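# Press the green-marked key through the lid slot

## Task

Pass a hand through the opening beneath the lid's orange edge and push down the single key that sits below the green marker, leaving every other key unpressed. The keys sit past the step and at a lower height than it.

## Robot and tools

Robot: two arms facing each other across a table. left_arm's base is near (+0.034, +0.534, 0) m on the +y side; right_arm's is near (-0.038, -0.559, 0) m. Arm names do not match image sides. right_arm has a five-finger right hand, left_arm a mirrored left hand.

Scene frame: origin on the table top midway between the bases, z up, table surface at z = 0. All positions, hand poses and offsets use these axes.

Hand point: a spot about 0.05 m in front of the palm and 0.15 m out from the wrist face. Its +z runs along the straight fingers, +y out of the palm, +x across the palm (away from the thumb on the right hand, toward it on the left). Straight fingertips reach 0.06-0.07 m past it along +z, sitting 0.06 m behind it along -y. A wrist bracket on the little-finger side can also strike things, and with level fingers the wrist may hang below the hand point.

execute_actions(actions, cameras): actions is a list of actions; each action is a table of up to 15 rows, one row per 1/30 s step; a short table repeats its final row. Every row has 28 numbers in [-1, 1], covering both arms even if one moves: left dx, dy, dz, rx, ry, rz, then left thumb_turn, thumb_bend, index, middle, ring, little, force_limit, speed; then the same 14 for the right arm. The six pose numbers are an offset (not a pose) from that arm's Hand target at the start of the action, in scene axes; 1.0 = 0.6 m or 180 degrees; rx, ry, rz form one rotation vector, turning about the Hand target position. All rows in an action count from that same start, and a new action starts from the new Hand target, so repeating an offset moves further. Six zeros re-command the current Hand target. Hand numbers are absolute targets: -1 open/straight, +1 closed (thumb_turn +1 puts the thumb in front of the palm). force_limit maps -1..+1 to roughly 0..10 N at the fingertip (0..15 N for both thumb motors); speed rises from near zero at -1 to full at +0.48 and above. There is no 'no change' value: resend the last hand numbers you sent. cameras: names from cam_high, cam_low, cam_left_wrist, cam_right_wrist, or ["all"]; by default images come only with an empty actions list.

move(target, speed, blend, stop_force, zero, blocking, cameras): target is one 28-number row or up to 15 rows; each arm's six pose numbers are offsets from its Hand target when the move begins (every row from that same start, not chained), scaled as above. The hand point follows a straight path. speed: m/s, 0.002 to 3.6, default 0.25 (turns up to twice that in rad/s), one value or one per target. blend: corner rounding in m for a list, default 0 (stop at each). stop_force: 3 to 120 N, one value for both arms; an arm's path ends when its wrist sensor feels that much push against its motion; use it slowly and do not rely on it while the hand turns. zero (only with stop_force, default true) re-zeroes before the move. blocking=false returns early; not allowed with stop_force. A move lasts 0.5 to 10 s. The result adds a 'move:' line with the ending (done, off_target, moving, held, fault) and limits (paced = pose clipped, held = steps withheld). done means within 3 mm and 2 degrees; it says nothing about contact.

wait(seconds 0-10, cameras): lets time pass holding commands. stop(cameras): brakes a running move. zoom_image(camera, region [x0, y0, x1, y1] in pixels, at most 504 by 504, origin top-left): enlarges part of that camera's latest image. show_instructions(): shows reference pages. zero_wrist_force(arm: left_arm or right_arm): tares that wrist sensor. finished_scene(scene): ends the current scene, given its number; irreversible.

Reading results: Hand target is the last commanded pose after clipping; the next offsets count from it. end_effector_position (m), end_effector_quat_wxyz and velocities are in scene frame; printed positions can be off by a few cm. The controller limits commanded orientation to 32 degrees from the measured one per step, so large turns take several steps. The hand point often stops a bit short; send the remaining distance as an offset. Wrist force/torque are in the end effector's own axes, as force from the surface into the arm, with a third line giving the peak since last shown. hand_measured, hand_stopped_by (moving, target, force, stalled, fault) and hand_load_n follow the six-motor order. Joint torques include the arm's weight. Step readings list positions during actions. MOTOR HOT appears at 70 °C.

Avoid: any net force near 150 N or joint torque past limits (wrist joints about 22 N m) causes a 10 s fault stop; motors at 85 °C brake the arm for 30-60 s, so do not push long against things you cannot reach or hold the arm stretched. The arms are stiff: a target just past a firm contact can fault, and faster touches hit harder. Never let the arms or hands press into each other; a clearance check blocks some, not all, such contact. Keep paths away from an arm's own base. Do not strike fixed or heavy objects or knock anything off.

For this task: locate the slot under the lid's orange edge and the green-marked key with the cameras and zoom. Approach above the step, then lower and advance through the slot slowly with a fingertip or straight fingers, pressing down using a small stop_force at low speed so only that key is pushed, then lift back out before finishing.

Each tool is called after "Emit:" in YAML: its name, and indented under it one key for each argument.

Reference images:

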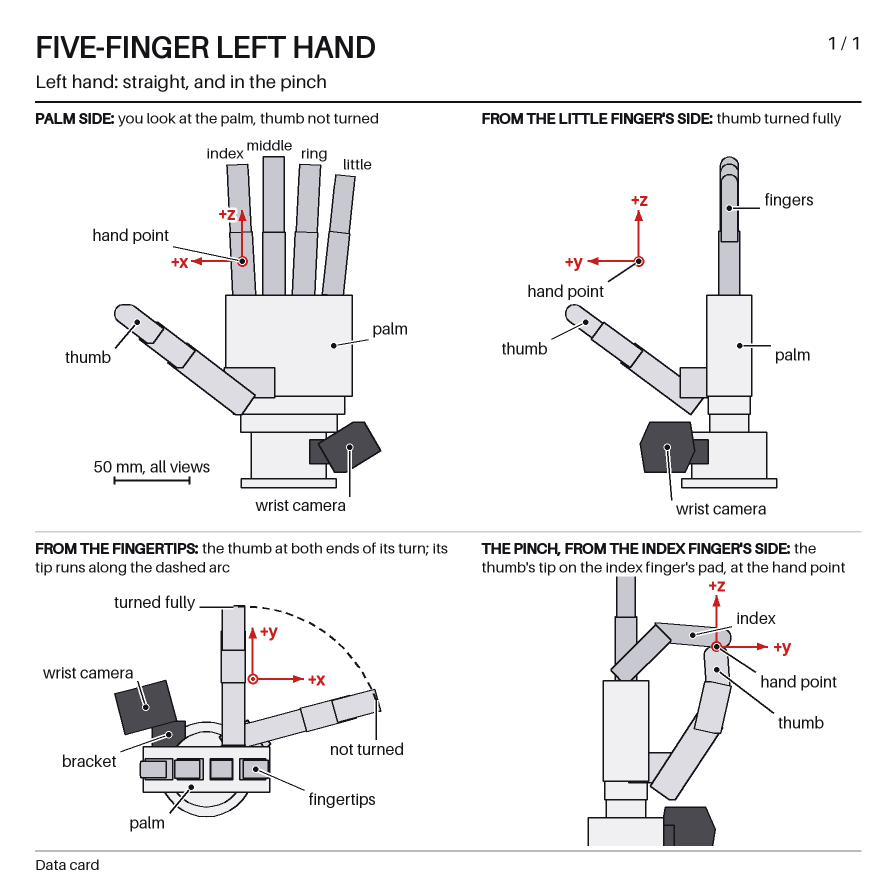

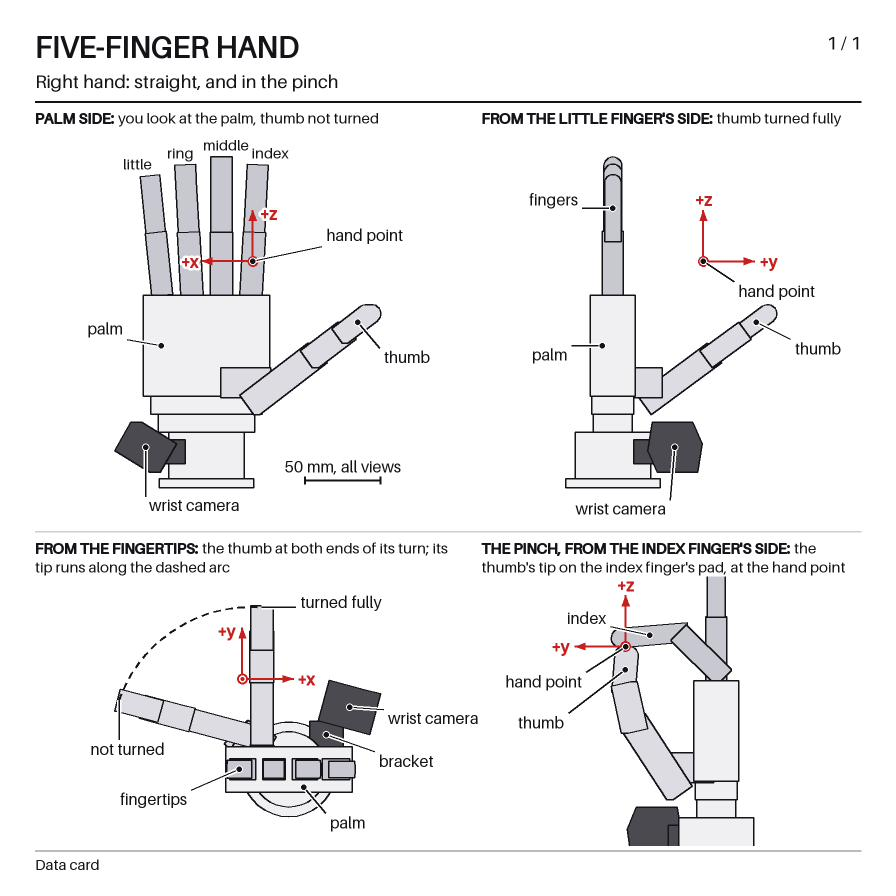

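## Session

Emit:
execute_actions:
  actions: []

Scene clock: 0.00 s.
left_arm: end_effector_position=(+0.1581, +0.2626, +0.4683) hand_measured=(-1.000, -1.000, -1.000, -1.000, -1.000, -1.000) hand_load_n=(+0.0, +0.0, +0.0, +0.0, +0.0, +0.0) hand_stopped_by=(target, target, target, target, target, target) hand_force_limit=0.00 hand_speed=-0.80 end_effector_quat_wxyz=(-0.009, +0.932, -0.361, -0.001) | right_arm: end_effector_position=(+0.0777, -0.2973, +0.4735) hand_measured=(-1.000, -1.000, -1.000, -1.000, -1.000, -1.000) hand_load_n=(+0.0, +0.0, +0.0, +0.0, +0.0, +0.0) hand_stopped_by=(target, target, target, target, target, target) hand_force_limit=0.00 hand_speed=-0.80 end_effector_quat_wxyz=(-0.001, -0.345, +0.938, -0.012)
Joint positions: left_arm=[4.299 -1.446 -1.344 1.215 -1.589 1.879] | right_arm=[-1.177 -1.727 1.355 1.946 1.595 -1.866]
Joint velocities: within noise
Joint torques (N m): no reading
Motor temperatures (°C): left_arm=[39 31 29 46 47 34] | right_arm=[41 34 35 38 42 41]
Wrist force (N): no reading
Wrist torque (N m): no reading
Wrist force, peak (N): no reading
Hand target: left_arm +0.1581, +0.2626, +0.4683; -0.009, +0.932, -0.361, -0.001 | right_arm +0.0777, -0.2973, +0.4735; -0.001, -0.345, +0.938, -0.012

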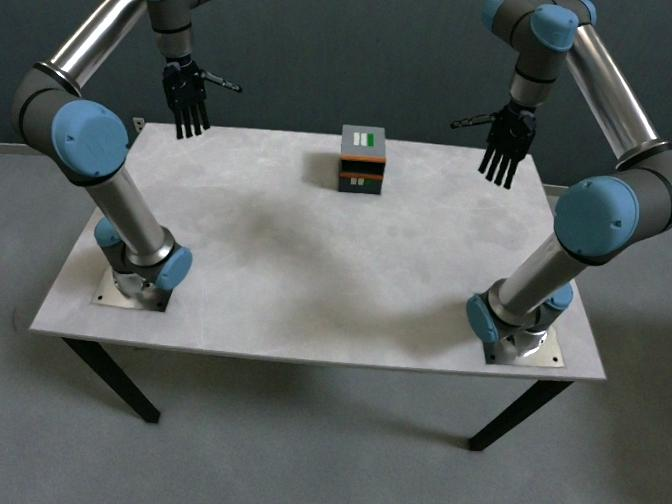

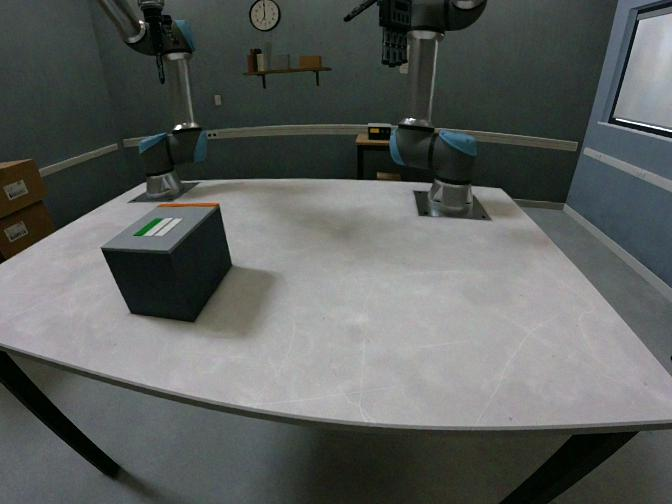

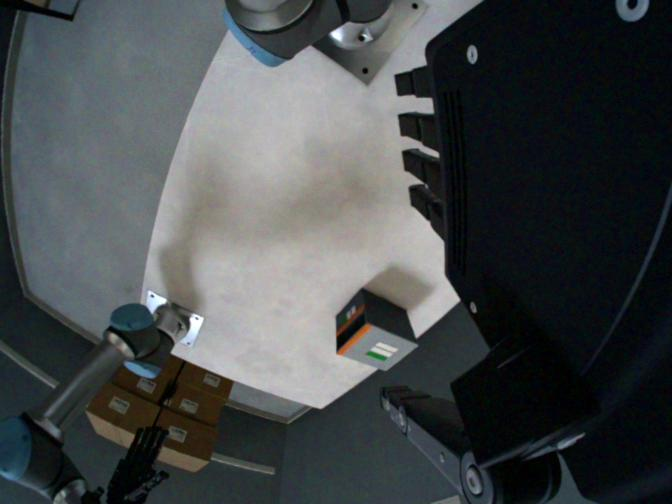

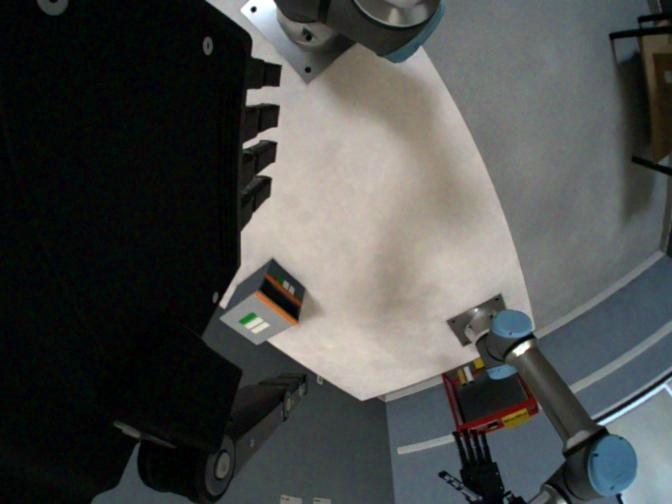

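Emit:
zoom_image:
  camera: "cam_high"
  region: [320, 110, 410, 200]

Emit:
zoom_image:
  camera: "cam_left_wrist"
  region: [310, 260, 450, 400]

Emit:
zoom_image:
  camera: "cam_right_wrist"
  region: [200, 240, 320, 360]

Emit:
zoom_image:
  camera: "cam_low"
  region: [80, 180, 260, 340]

Scaled by 5.600.

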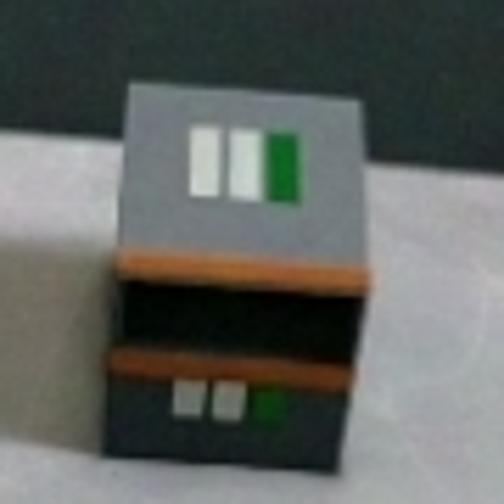

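Scaled by 3.600 from the camera's 672x504 image, which has a finer 960x720 frame.

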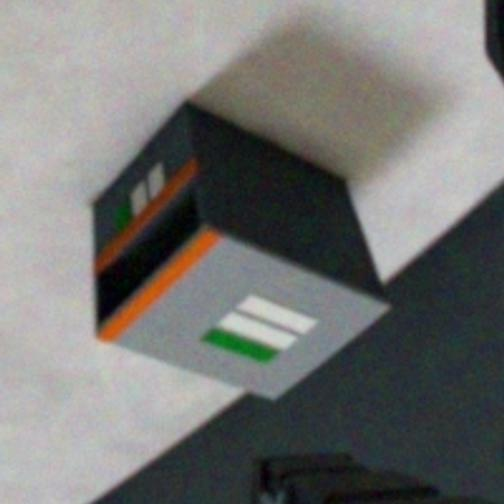

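Scaled by 4.200 from the camera's 672x504 image, which has a finer 960x720 frame.

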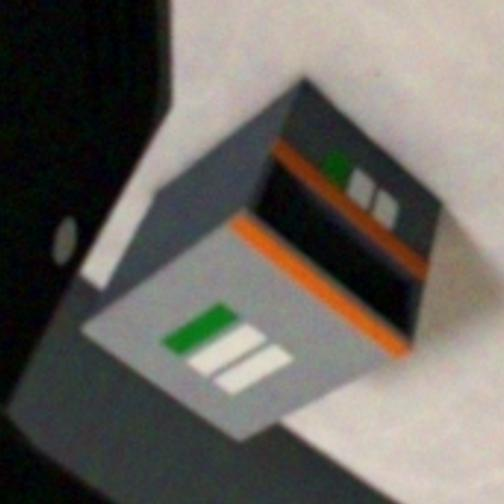

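Scaled by 2.800.

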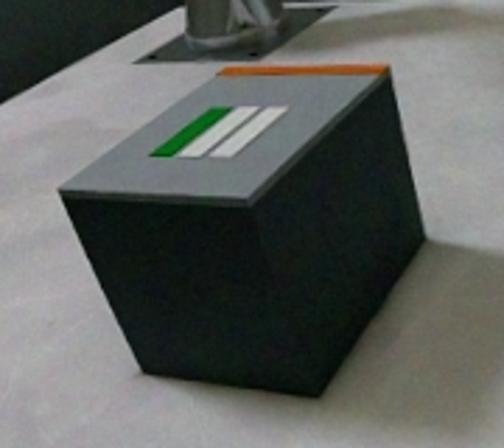

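Emit:
move:
  target: [0,0,0,0,0,0,-1,-1,-1,-1,-1,-1,0,-0.8,0.2872,0.3288,-0.3725,-0.1144,-0.2548,0.2599,-1,-1,-1,1,1,1,0,0.2]
  cameras: ["all"]

Scene clock: 117.83 s.
left_arm: end_effector_position=(+0.1581, +0.2626, +0.4683) hand_measured=(-1.000, -1.000, -1.000, -1.000, -1.000, -1.000) hand_load_n=(+0.0, +0.0, +0.0, +0.0, +0.0, +0.0) hand_stopped_by=(target, target, target, target, target, target) hand_force_limit=0.00 hand_speed=-0.80 end_effector_quat_wxyz=(-0.009, +0.932, -0.361, -0.001) | right_arm: end_effector_position=(+0.2500, -0.1000, +0.2500) hand_measured=(-1.000, -1.000, -1.000, +1.000, +1.000, +1.000) hand_load_n=(+0.0, -0.5, +0.0, +0.0, +0.0, +0.0) hand_stopped_by=(target, target, target, target, target, target) hand_force_limit=0.00 hand_speed=0.20 end_effector_quat_wxyz=(+0.299, -0.641, +0.640, -0.299)
Joint positions: left_arm=[4.299 -1.446 -1.344 1.215 -1.589 1.879] | right_arm=[-0.624 -1.277 1.421 0.829 2.252 -2.396]
Joint torques (N m): left_arm=[1.26 14.1 21.93 -3.04 0.08 -0.14] | right_arm=[8.77 -31.19 -9.8 -1.04 1.44 -1.3]
Wrist force (N): left_arm=[0.0 -0.1 -0.2] | right_arm=[-0.9 -1.6 0.6]
Wrist torque (N m): left_arm=[0.00 -0.01 0.01] | right_arm=[-0.13 0.04 -0.13]
Wrist force, peak (N): left_arm=[-0.5 -0.2 -0.2] | right_arm=[-0.9 -1.4 1.4]
Hand target: left_arm +0.1581, +0.2626, +0.4683; -0.009, +0.932, -0.361, -0.001 | right_arm +0.2500, -0.1000, +0.2500; -0.299, +0.641, -0.640, +0.299
Off the commanded pose: left_arm 0.000 m, 0 deg | right_arm 0.000 m, 0 deg.
move: done

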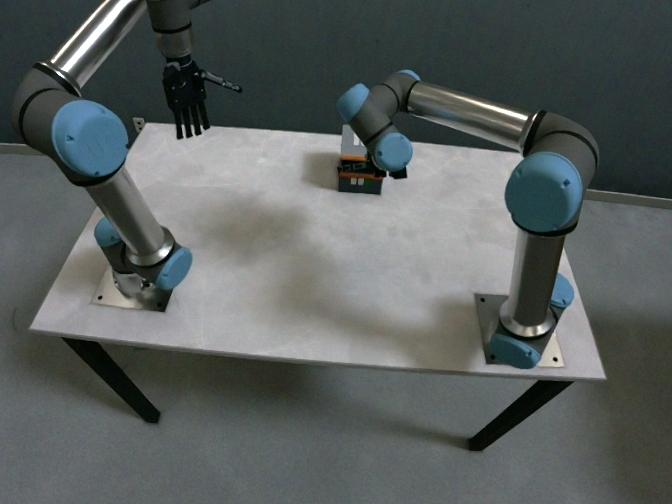

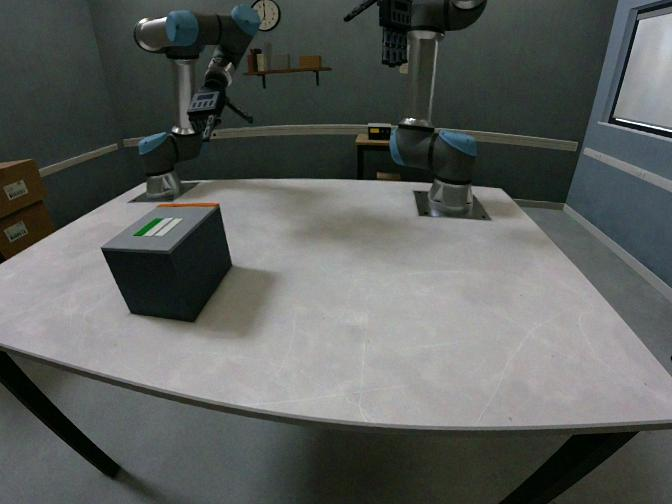

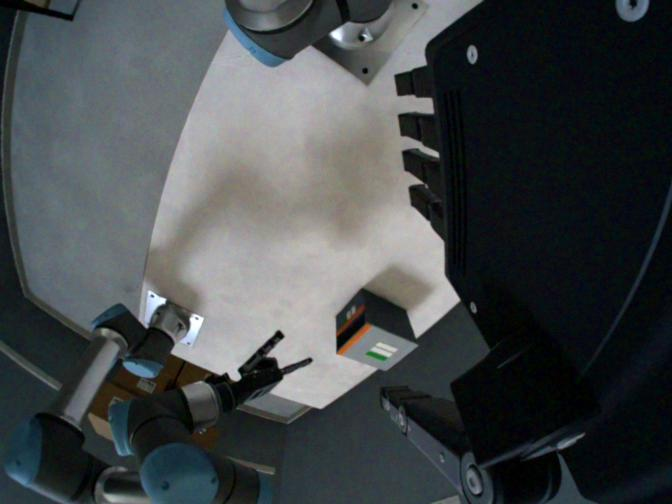

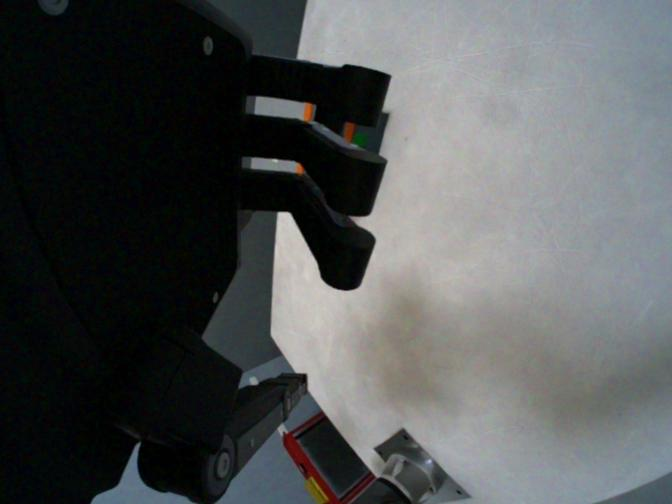

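Emit:
zoom_image:
  camera: "cam_left_wrist"
  region: [200, 270, 440, 450]

Emit:
zoom_image:
  camera: "cam_high"
  region: [310, 90, 430, 210]

Emit:
zoom_image:
  camera: "cam_right_wrist"
  region: [230, 40, 430, 240]

Scaled by 2.100 from the camera's 672x504 image, which has a finer 960x720 frame.

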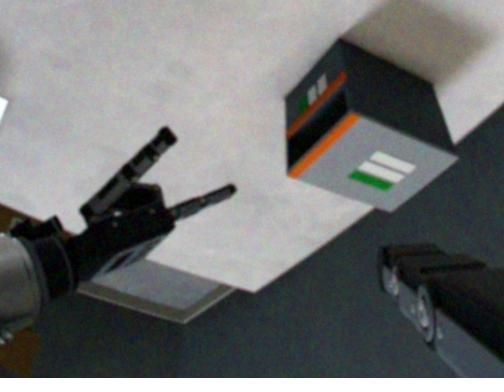

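Scaled by 4.200.

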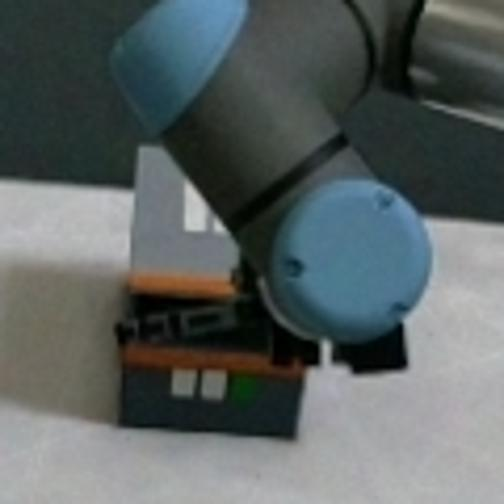

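Scaled by 2.520 from the camera's 672x504 image, which has a finer 960x720 frame.

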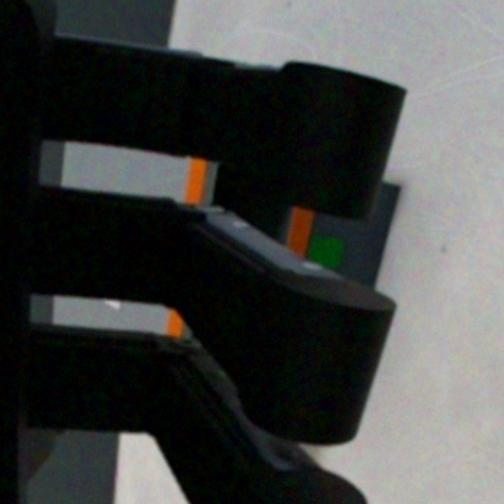

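Emit:
zoom_image:
  camera: "cam_low"
  region: [90, 70, 290, 330]

Scaled by 1.938.

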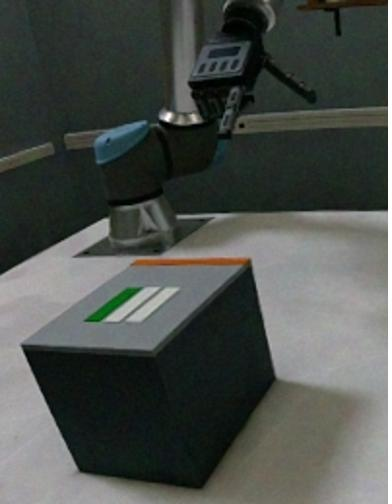

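Emit:
move:
  target: [0,0,0,0,0,0,-1,-1,-1,-1,-1,-1,0,-0.8,0.0667,-0.025,-0.2,0,0,0,-1,-1,-1,-1,-1,-1,0,0.2]
  cameras: ["all"]

Scene clock: 174.47 s.
left_arm: end_effector_position=(+0.1581, +0.2626, +0.4683) hand_measured=(-1.000, -1.000, -1.000, -1.000, -1.000, -1.000) hand_load_n=(+0.0, -0.5, +0.0, +0.0, +0.0, +0.0) hand_stopped_by=(target, target, target, target, target, target) hand_force_limit=0.00 hand_speed=-0.80 end_effector_quat_wxyz=(-0.009, +0.932, -0.361, -0.001) | right_arm: end_effector_position=(+0.2900, -0.1150, +0.1300) hand_measured=(-1.000, -1.000, -1.000, -1.000, -1.000, -1.000) hand_load_n=(+0.0, +0.0, -0.5, +0.0, +0.0, +0.0) hand_stopped_by=(target, target, target, target, target, target) hand_force_limit=0.00 hand_speed=0.20 end_effector_quat_wxyz=(+0.299, -0.641, +0.640, -0.299)
Joint positions: left_arm=[4.299 -1.446 -1.344 1.215 -1.589 1.879] | right_arm=[-0.719 -1.209 1.636 0.487 2.196 -2.494]
Joint torques (N m): left_arm=[0.41 13.91 22.68 -3.44 0.22 -0.13] | right_arm=[-8.26 -27.01 -7.95 -0.89 -0.64 -1.32]
Wrist force (N): left_arm=[-0.1 -0.3 -0.1] | right_arm=[-0.5 -1.9 1.0]
Wrist torque (N m): left_arm=[-0.04 0.01 0.00] | right_arm=[-0.17 -0.04 -0.10]
Wrist force, peak (N): left_arm=[0.0 -0.5 -0.2] | right_arm=[-0.2 -1.1 2.4]
Hand target: left_arm +0.1581, +0.2626, +0.4683; -0.009, +0.932, -0.361, -0.001 | right_arm +0.2900, -0.1150, +0.1300; -0.299, +0.641, -0.640, +0.299
Off the commanded pose: left_arm 0.000 m, 0 deg | right_arm 0.000 m, 0 deg.
move: done

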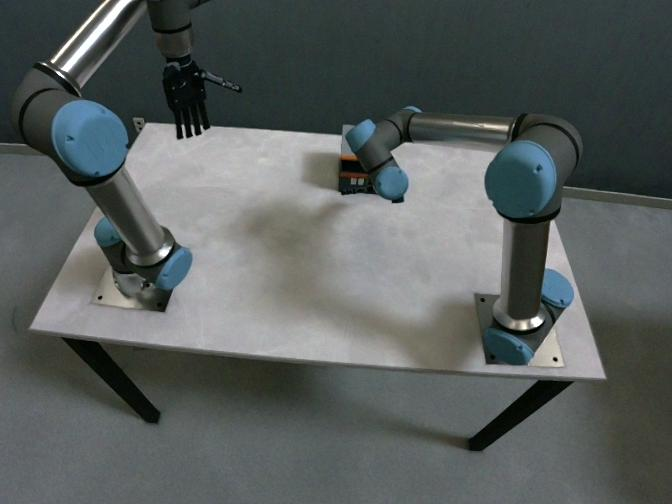

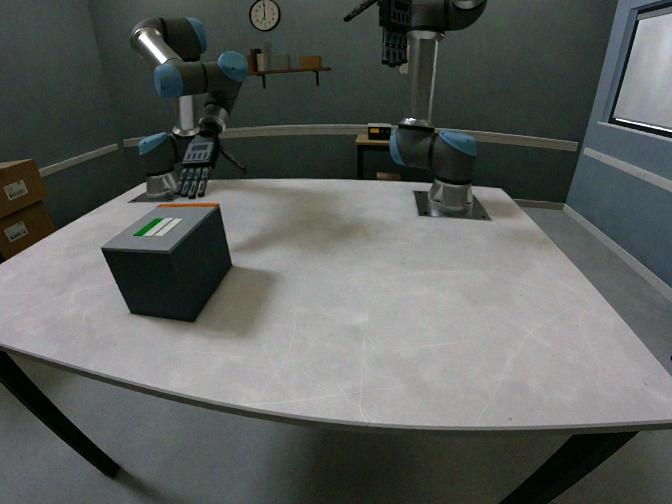

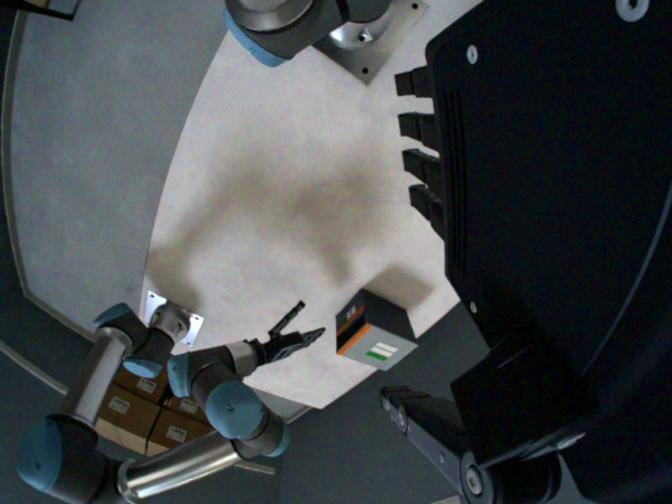

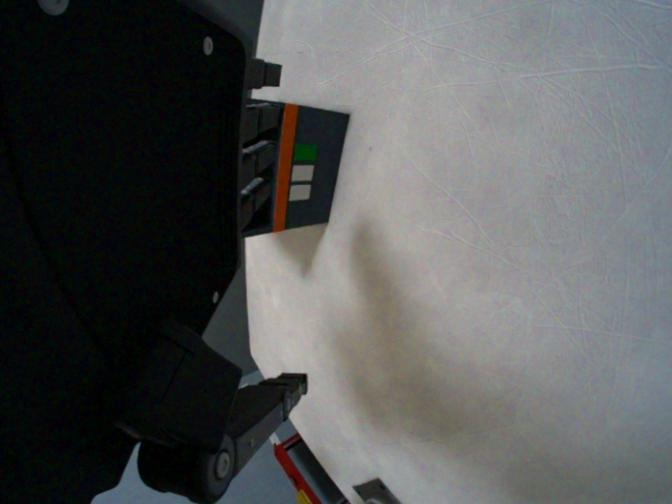

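Emit:
zoom_image:
  camera: "cam_right_wrist"
  region: [220, 40, 400, 280]

Emit:
zoom_image:
  camera: "cam_left_wrist"
  region: [260, 270, 430, 400]

Emit:
zoom_image:
  camera: "cam_low"
  region: [90, 130, 270, 330]

Scaled by 2.100 from the camera's 672x504 image, which has a finer 960x720 frame.

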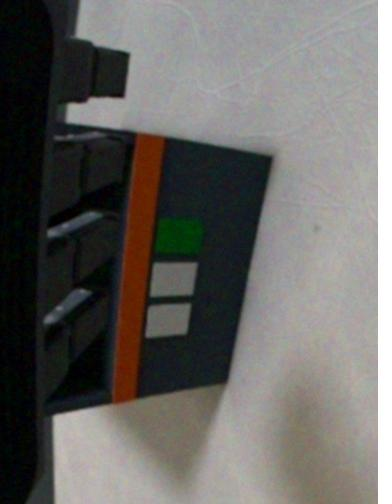

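Scaled by 2.965 from the camera's 672x504 image, which has a finer 960x720 frame.

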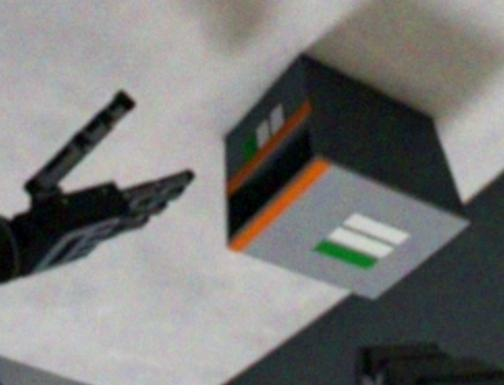

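Scaled by 2.520.

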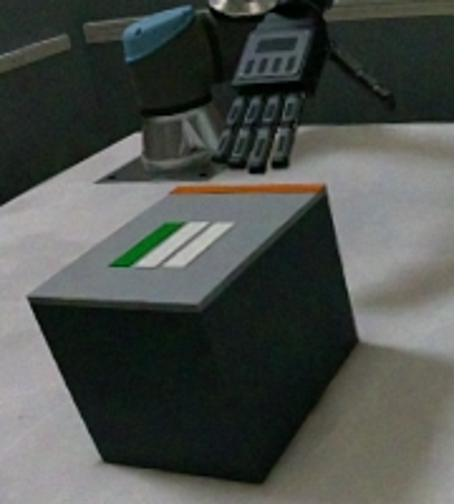

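Emit:
move:
  target: [0,0,0,0,0,0,-1,-1,-1,-1,-1,-1,0,-0.8,-0.03,0,0.1,0,0,0,-1,-1,-1,-1,-1,-1,0,0.2]
  cameras: ["cam_right_wrist", "cam_high"]

Emit:
zoom_image:
  camera: "cam_right_wrist"
  region: [220, 60, 380, 260]

Scene clock: 222.37 s.
left_arm: end_effector_position=(+0.1581, +0.2626, +0.4683) hand_measured=(-1.000, -1.000, -1.000, -1.000, -1.000, -1.000) hand_load_n=(+0.0, +0.0, +0.0, +0.0, +0.0, +0.0) hand_stopped_by=(target, target, target, target, target, target) hand_force_limit=0.00 hand_speed=-0.80 end_effector_quat_wxyz=(-0.009, +0.932, -0.361, -0.001) | right_arm: end_effector_position=(+0.2721, -0.1150, +0.1899) hand_measured=(-1.000, -1.000, -1.000, -1.000, -1.000, -1.000) hand_load_n=(-0.5, +0.0, +0.0, +0.0, +0.0, +0.0) hand_stopped_by=(target, target, target, target, target, target) hand_force_limit=0.00 hand_speed=0.20 end_effector_quat_wxyz=(+0.299, -0.641, +0.640, -0.299)
Joint positions: left_arm=[4.299 -1.446 -1.344 1.215 -1.589 1.879] | right_arm=[-0.686 -1.27 1.561 0.642 2.215 -2.461]
Joint torques (N m): left_arm=[0.37 14.23 23.12 -3.38 0.35 -0.19] | right_arm=[10.74 -44.3 -36.47 4.08 2.41 1.4]
Wrist force (N): left_arm=[-0.1 -0.1 -0.2] | right_arm=[-0.5 -1.1 1.2]
Wrist torque (N m): left_arm=[-0.01 0.01 0.00] | right_arm=[-0.08 -0.05 -0.13]
Wrist force, peak (N): left_arm=[0.2 -0.4 -0.4] | right_arm=[-0.6 -2.0 1.5]
Hand target: left_arm +0.1581, +0.2626, +0.4683; -0.009, +0.932, -0.361, -0.001 | right_arm +0.2720, -0.1150, +0.1900; -0.299, +0.641, -0.640, +0.299
Off the commanded pose: left_arm 0.000 m, 0 deg | right_arm 0.000 m, 0 deg.
move: done
Images, in order (width x height): cam_high 672x504, cam_right_wrist 672x504.

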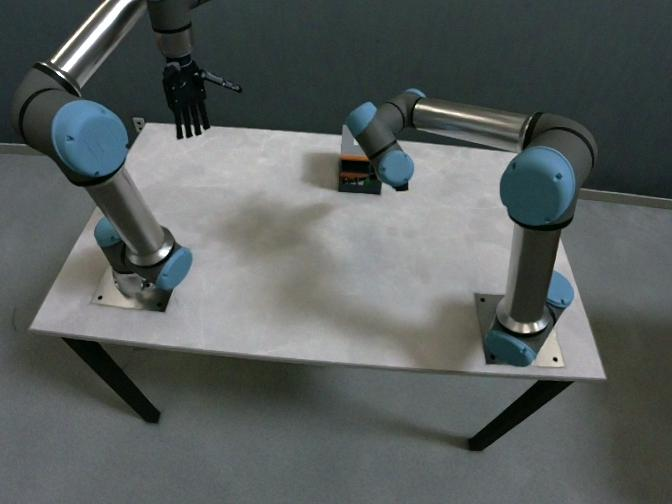

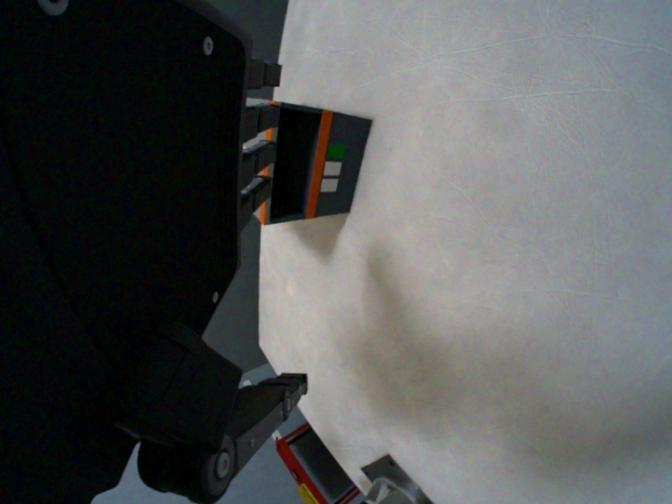

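Scaled by 2.520 from the camera's 672x504 image, which has a finer 960x720 frame.

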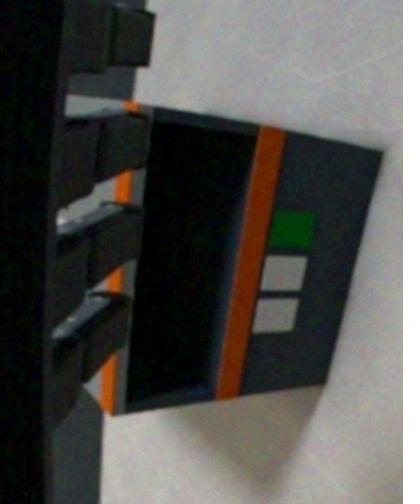

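Emit:
move:
  target: [0,0,0,0,0,0,-1,-1,-1,-1,-1,-1,0,-0.8,0.0467,0,-0.2333,0,0,0,-1,-1,-1,1,1,1,0,0.2]
  cameras: []

Emit:
move:
  target: [0,0,0,0,0,0,-1,-1,-1,-1,-1,-1,0,-0.8,0.22,0,0,0,0,0,-1,-1,-1,1,1,1,0,0.2]
  speed: 0.02
  stop_force: 4
  cameras: ["all"]

Scene clock: 243.77 s.
left_arm: end_effector_position=(+0.1581, +0.2626, +0.4683) hand_measured=(-1.000, -1.000, -1.000, -1.000, -1.000, -1.000) hand_load_n=(+0.0, +0.0, +0.0, +0.0, +0.0, -0.5) hand_stopped_by=(target, target, target, target, target, target) hand_force_limit=0.00 hand_speed=-0.80 end_effector_quat_wxyz=(-0.009, +0.932, -0.361, -0.001) | right_arm: end_effector_position=(+0.3000, -0.1150, +0.0501) hand_measured=(-1.000, -1.000, -1.000, +1.000, +1.000, +1.000) hand_load_n=(-0.5, +0.0, -0.5, +0.0, +0.0, +0.0) hand_stopped_by=(target, target, target, target, target, target) hand_force_limit=0.00 hand_speed=0.20 end_effector_quat_wxyz=(+0.299, -0.641, +0.640, -0.299)
Joint positions: left_arm=[4.299 -1.446 -1.344 1.215 -1.589 1.879] | right_arm=[-0.737 -1.109 1.718 0.294 2.185 -2.511]
Joint torques (N m): left_arm=[-0.33 14.61 21.75 -3.5 0.24 -0.25] | right_arm=[-9.28 -28.9 -5.86 -1.18 -0.67 -1.34]
Wrist force (N): left_arm=[0.2 0.0 -0.1] | right_arm=[-0.5 -1.7 1.5]
Wrist torque (N m): left_arm=[0.00 -0.04 0.01] | right_arm=[-0.15 -0.02 -0.09]
Wrist force, peak (N): left_arm=[-0.2 -0.5 0.2] | right_arm=[-0.7 -1.1 2.9]
Hand target: left_arm +0.1581, +0.2626, +0.4683; -0.009, +0.932, -0.361, -0.001 | right_arm +0.3001, -0.1150, +0.0500; -0.299, +0.641, -0.640, +0.299
Off the commanded pose: left_arm 0.000 m, 0 deg | right_arm 0.000 m, 0 deg.
move: done
No camera images: "cameras" was empty.

Scene clock: 248.00 s.
left_arm: end_effector_position=(+0.1581, +0.2626, +0.4683) hand_measured=(-1.000, -1.000, -1.000, -1.000, -1.000, -1.000) hand_load_n=(+0.0, +0.0, +0.0, +0.0, +0.0, -0.5) hand_stopped_by=(target, target, target, target, target, target) hand_force_limit=0.00 hand_speed=-0.80 end_effector_quat_wxyz=(-0.009, +0.932, -0.361, -0.001) | right_arm: end_effector_position=(+0.3618, -0.1150, +0.0500) hand_measured=(-1.000, -1.000, -1.000, +1.000, +1.000, +1.000) hand_load_n=(-0.5, -0.5, -2.0, +0.0, +0.0, +0.0) hand_stopped_by=(target, target, target, target, target, target) hand_force_limit=0.00 hand_speed=0.20 end_effector_quat_wxyz=(+0.299, -0.641, +0.640, -0.299)
Joint positions: left_arm=[4.299 -1.446 -1.344 1.215 -1.589 1.879] | right_arm=[-0.836 -1.062 1.631 0.284 2.122 -2.602]
Joint torques (N m): left_arm=[-0.09 14.58 23.72 -3.58 0.4 -0.42] | right_arm=[10.29 -50.69 -7.24 0.09 2.38 1]
Wrist force (N): left_arm=[-0.3 -0.2 -0.1] | right_arm=[-0.9 -0.4 1.2]
Wrist torque (N m): left_arm=[-0.03 0.05 -0.01] | right_arm=[-0.16 0.02 -0.08]
Wrist force, peak (N): left_arm=[0.0 -0.3 -0.5] | right_arm=[-1.1 2.2 -11.7]
Hand target: left_arm +0.1581, +0.2626, +0.4683; -0.009, +0.932, -0.361, -0.001 | right_arm +0.3618, -0.1150, +0.0500; -0.299, +0.641, -0.640, +0.299 (not the last commanded pose)
Off the commanded pose: left_arm 0.000 m, 0 deg | right_arm 0.070 m, 0 deg.
move: contact (right_arm)

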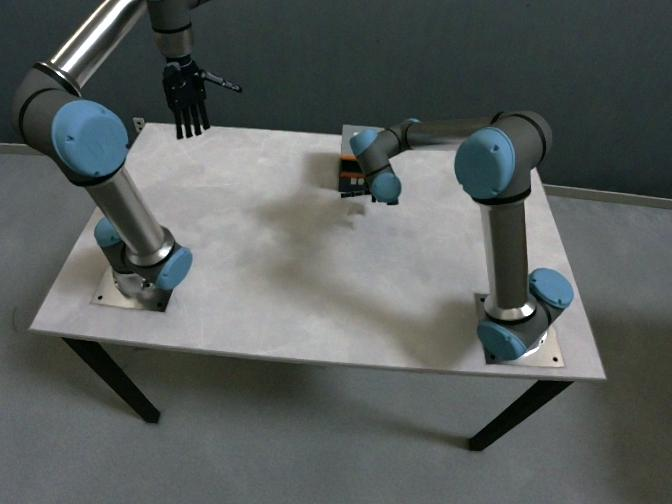

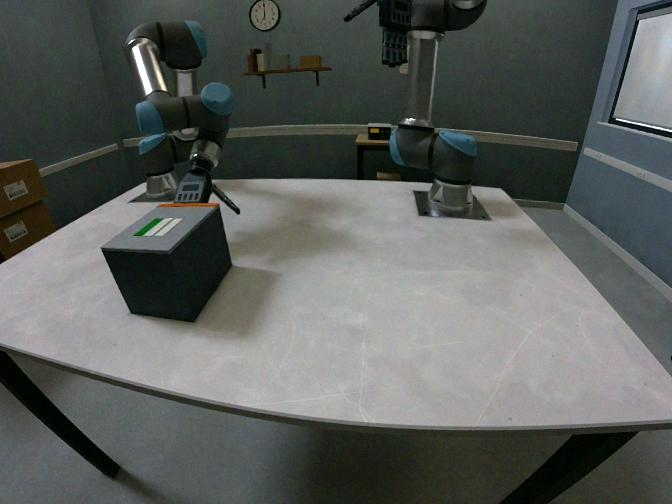

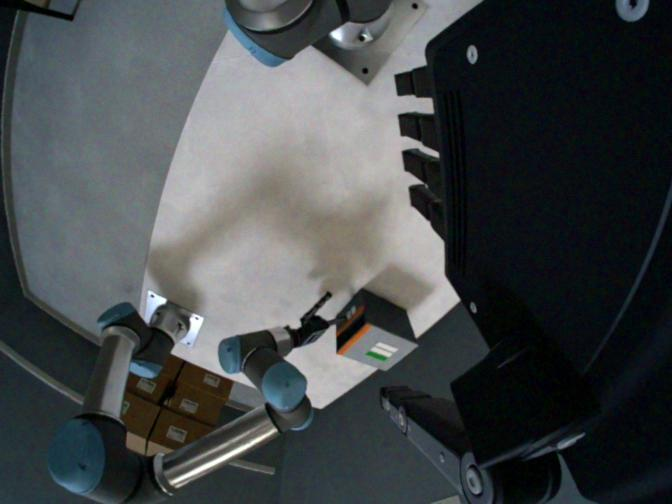

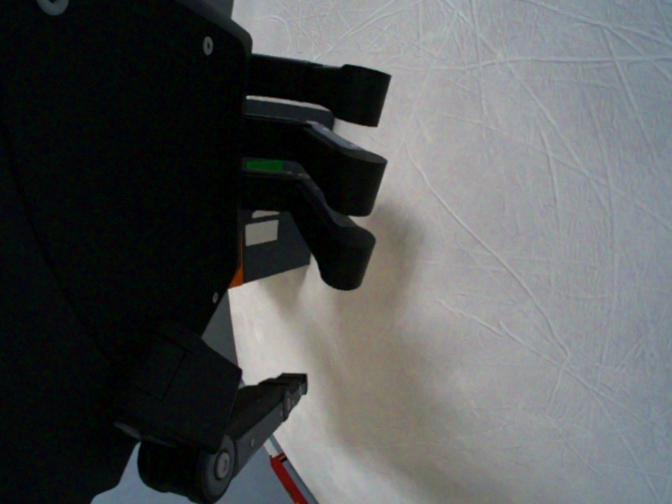

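Emit:
zoom_image:
  camera: "cam_left_wrist"
  region: [270, 270, 430, 400]

Emit:
zoom_image:
  camera: "cam_right_wrist"
  region: [220, 60, 400, 300]

Emit:
zoom_image:
  camera: "cam_low"
  region: [90, 150, 250, 330]

Scaled by 3.150 from the camera's 672x504 image, which has a finer 960x720 frame.

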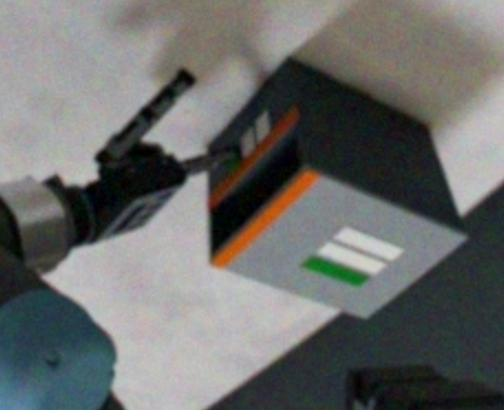

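Scaled by 2.100 from the camera's 672x504 image, which has a finer 960x720 frame.

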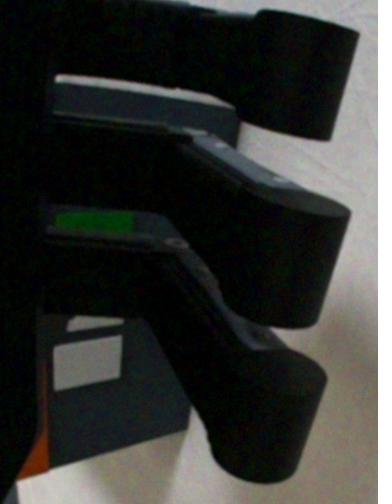

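Scaled by 2.800.

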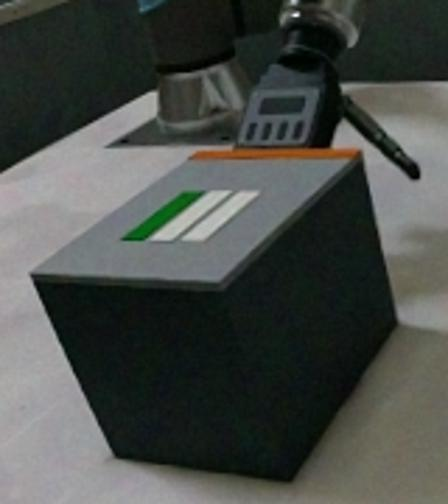

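Emit:
zoom_image:
  camera: "cam_left_wrist"
  region: [320, 290, 380, 360]

Scaled by 7.200 from the camera's 672x504 image, which has a finer 960x720 frame.

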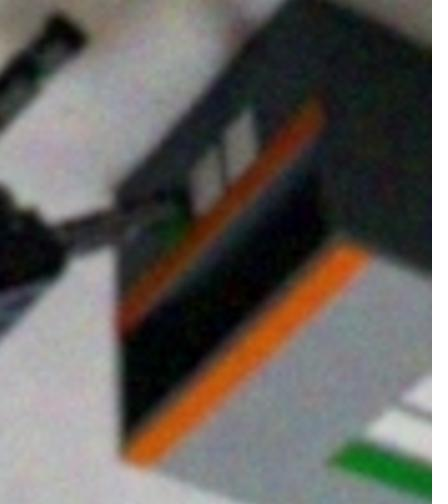

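Emit:
move:
  target: [0.1917,-0.2458,-0.2767,0,0,0,-1,-1,-1,-1,-1,-1,0,-0.8,-0.005,0,0,0,0,0,-1,-1,-1,1,1,1,0,0.2]
  cameras: ["cam_left_wrist"]

Scene clock: 278.83 s.
left_arm: end_effector_position=(+0.2731, +0.1152, +0.3023) hand_measured=(-1.000, -1.000, -1.000, -1.000, -1.000, -1.000) hand_load_n=(+0.0, +0.0, +0.0, +0.0, +0.0, +0.0) hand_stopped_by=(target, target, target, target, target, target) hand_force_limit=0.00 hand_speed=-0.80 end_effector_quat_wxyz=(-0.009, +0.932, -0.361, -0.001) | right_arm: end_effector_position=(+0.3588, -0.1150, +0.0500) hand_measured=(-1.000, -1.000, -1.000, +1.000, +1.000, +1.000) hand_load_n=(-0.5, +0.0, +0.0, +0.5, +0.0, +0.0) hand_stopped_by=(target, target, target, target, target, target) hand_force_limit=0.00 hand_speed=0.20 end_effector_quat_wxyz=(+0.299, -0.641, +0.640, -0.299)
Joint positions: left_arm=[4.085 -1.875 -1.305 1.602 -1.588 1.665] | right_arm=[-0.831 -1.065 1.636 0.284 2.124 -2.598]
Joint torques (N m): left_arm=[-6.68 27.95 37.86 -0.49 -2.25 -1.56] | right_arm=[11.46 -49.92 -6.46 -1.17 2.25 0.88]
Wrist force (N): left_arm=[0.0 -0.1 -0.3] | right_arm=[-0.6 -1.5 1.4]
Wrist torque (N m): left_arm=[-0.01 0.00 0.13] | right_arm=[-0.15 -0.01 -0.07]
Wrist force, peak (N): left_arm=[-1.0 -0.3 -1.0] | right_arm=[-0.8 -1.3 1.8]
Hand target: left_arm +0.2732, +0.1151, +0.3023; -0.009, +0.932, -0.361, -0.001 | right_arm +0.3588, -0.1150, +0.0500; -0.299, +0.641, -0.640, +0.299
Off the commanded pose: left_arm 0.000 m, 0 deg | right_arm 0.000 m, 0 deg.
move: done
Images, in order (width x height): cam_left_wrist 672x504.

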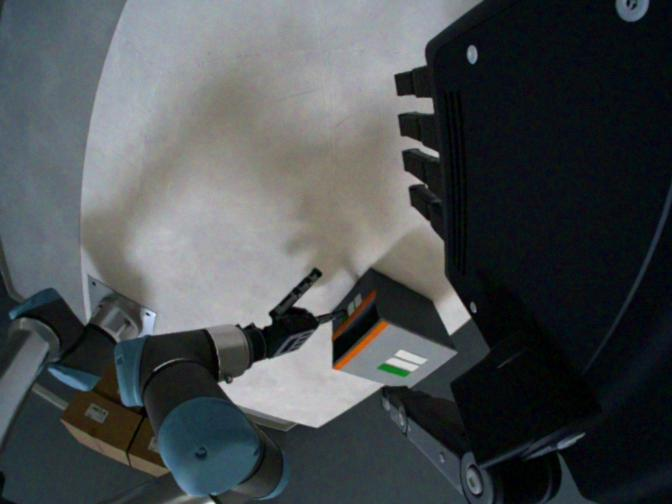

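Emit:
zoom_image:
  camera: "cam_left_wrist"
  region: [300, 260, 400, 380]

Scaled by 4.200 from the camera's 672x504 image, which has a finer 960x720 frame.

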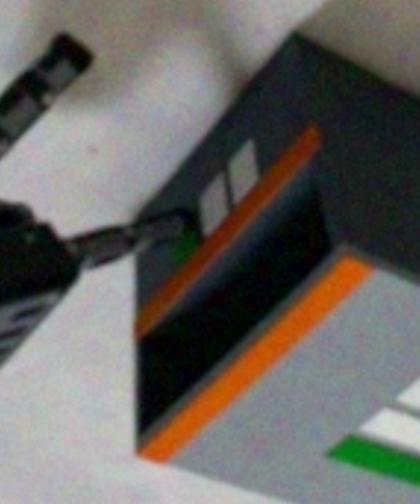

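Emit:
move:
  target:
    - [0,0,0,0,0,0,-1,-1,-1,-1,-1,-1,0,-0.8,-0.0333,-0.0067,0.03,0,0,0,-1,-1,-1,1,1,1,0,0.2]
    - [0,0,0,0,0,0,-1,-1,-1,-1,-1,-1,0,-0.8,-0.0333,-0.0067,0.0667,0,0,0,-1,-1,-1,1,1,1,0,0.2]
  blend: 0.01
  speed: 0.1
  cameras: []

Emit:
move:
  target: [0,0,0,0,0,0,-1,-1,-1,-1,-1,-1,0,-0.8,0.0633,0,0,0,0,0,-1,-1,-1,1,1,1,0,0.2]
  speed: 0.02
  stop_force: 4
  cameras: ["cam_left_wrist"]

Emit:
zoom_image:
  camera: "cam_left_wrist"
  region: [300, 260, 400, 380]

Scene clock: 306.90 s.
left_arm: end_effector_position=(+0.2732, +0.1151, +0.3023) hand_measured=(-1.000, -1.000, -1.000, -1.000, -1.000, -1.000) hand_load_n=(+0.0, +0.0, +0.0, +0.0, +0.0, +0.0) hand_stopped_by=(target, target, target, target, target, target) hand_force_limit=0.00 hand_speed=-0.80 end_effector_quat_wxyz=(-0.009, +0.932, -0.361, -0.001) | right_arm: end_effector_position=(+0.3388, -0.1190, +0.0899) hand_measured=(-1.000, -1.000, -1.000, +1.000, +1.000, +1.000) hand_load_n=(-0.5, +0.0, +0.0, +0.0, +0.5, +0.0) hand_stopped_by=(target, target, target, target, target, target) hand_force_limit=0.00 hand_speed=0.20 end_effector_quat_wxyz=(+0.299, -0.641, +0.640, -0.299)
Joint positions: left_arm=[4.085 -1.875 -1.305 1.602 -1.588 1.665] | right_arm=[-0.807 -1.138 1.635 0.37 2.14 -2.577]
Joint torques (N m): left_arm=[-6.18 26.98 36.64 -0.64 -2.35 -1.56] | right_arm=[10.56 -47.31 -33.08 3.66 2.36 1.34]
Wrist force (N): left_arm=[0.1 0.1 -0.1] | right_arm=[-0.5 -1.7 1.6]
Wrist torque (N m): left_arm=[0.01 -0.01 0.14] | right_arm=[-0.18 -0.03 -0.18]
Wrist force, peak (N): left_arm=[0.2 -0.2 -0.5] | right_arm=[-0.9 -1.4 2.1]
Hand target: left_arm +0.2732, +0.1151, +0.3023; -0.009, +0.932, -0.361, -0.001 | right_arm +0.3388, -0.1190, +0.0900; -0.299, +0.641, -0.640, +0.299
Off the commanded pose: left_arm 0.000 m, 0 deg | right_arm 0.000 m, 0 deg.
move: done
No camera images: "cameras" was empty.

Scene clock: 309.73 s.
left_arm: end_effector_position=(+0.2732, +0.1151, +0.3023) hand_measured=(-1.000, -1.000, -1.000, -1.000, -1.000, -1.000) hand_load_n=(+0.0, +0.0, +0.0, +0.0, +0.0, +0.0) hand_stopped_by=(target, target, target, target, target, target) hand_force_limit=0.00 hand_speed=-0.80 end_effector_quat_wxyz=(-0.009, +0.932, -0.361, -0.001) | right_arm: end_effector_position=(+0.3768, -0.1190, +0.0900) hand_measured=(-1.000, -1.000, -1.000, +1.000, +1.000, +1.000) hand_load_n=(-0.5, +0.0, +0.0, +0.0, +0.0, +0.0) hand_stopped_by=(target, target, target, target, target, target) hand_force_limit=0.00 hand_speed=0.20 end_effector_quat_wxyz=(+0.299, -0.641, +0.640, -0.299)
Joint positions: left_arm=[4.085 -1.875 -1.305 1.602 -1.588 1.665] | right_arm=[-0.864 -1.102 1.574 0.369 2.103 -2.627]
Joint torques (N m): left_arm=[-6.67 26.82 36.67 -1.17 -2.04 -1.64] | right_arm=[-9.48 -30.8 -34.49 3.47 -0.7 -1.38]
Wrist force (N): left_arm=[0.0 0.1 -0.3] | right_arm=[-0.4 -1.4 1.4]
Wrist torque (N m): left_arm=[0.01 0.00 0.13] | right_arm=[-0.13 -0.05 -0.07]
Wrist force, peak (N): left_arm=[-0.5 0.0 -0.4] | right_arm=[-0.7 -2.0 1.9]
Hand target: left_arm +0.2732, +0.1151, +0.3023; -0.009, +0.932, -0.361, -0.001 | right_arm +0.3768, -0.1190, +0.0900; -0.299, +0.641, -0.640, +0.299
Off the commanded pose: left_arm 0.000 m, 0 deg | right_arm 0.000 m, 0 deg.
move: done
Images, in order (width x height): cam_left_wrist 672x504.

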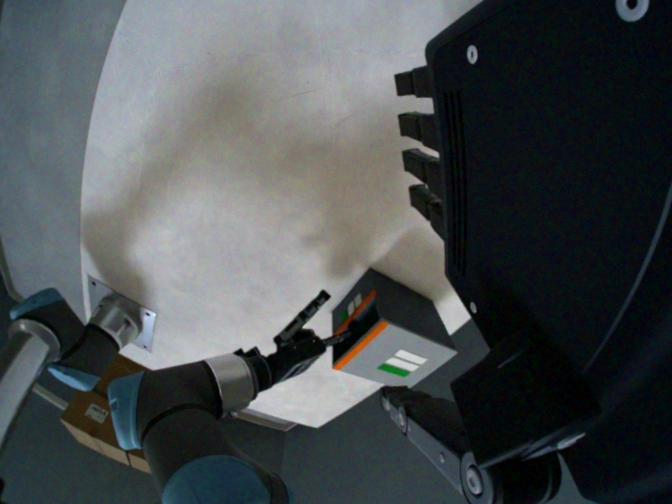

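Scaled by 4.200 from the camera's 672x504 image, which has a finer 960x720 frame.

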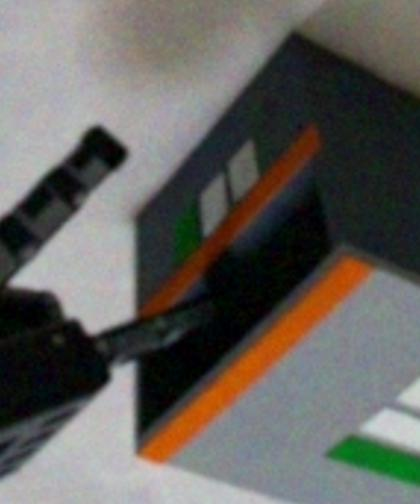

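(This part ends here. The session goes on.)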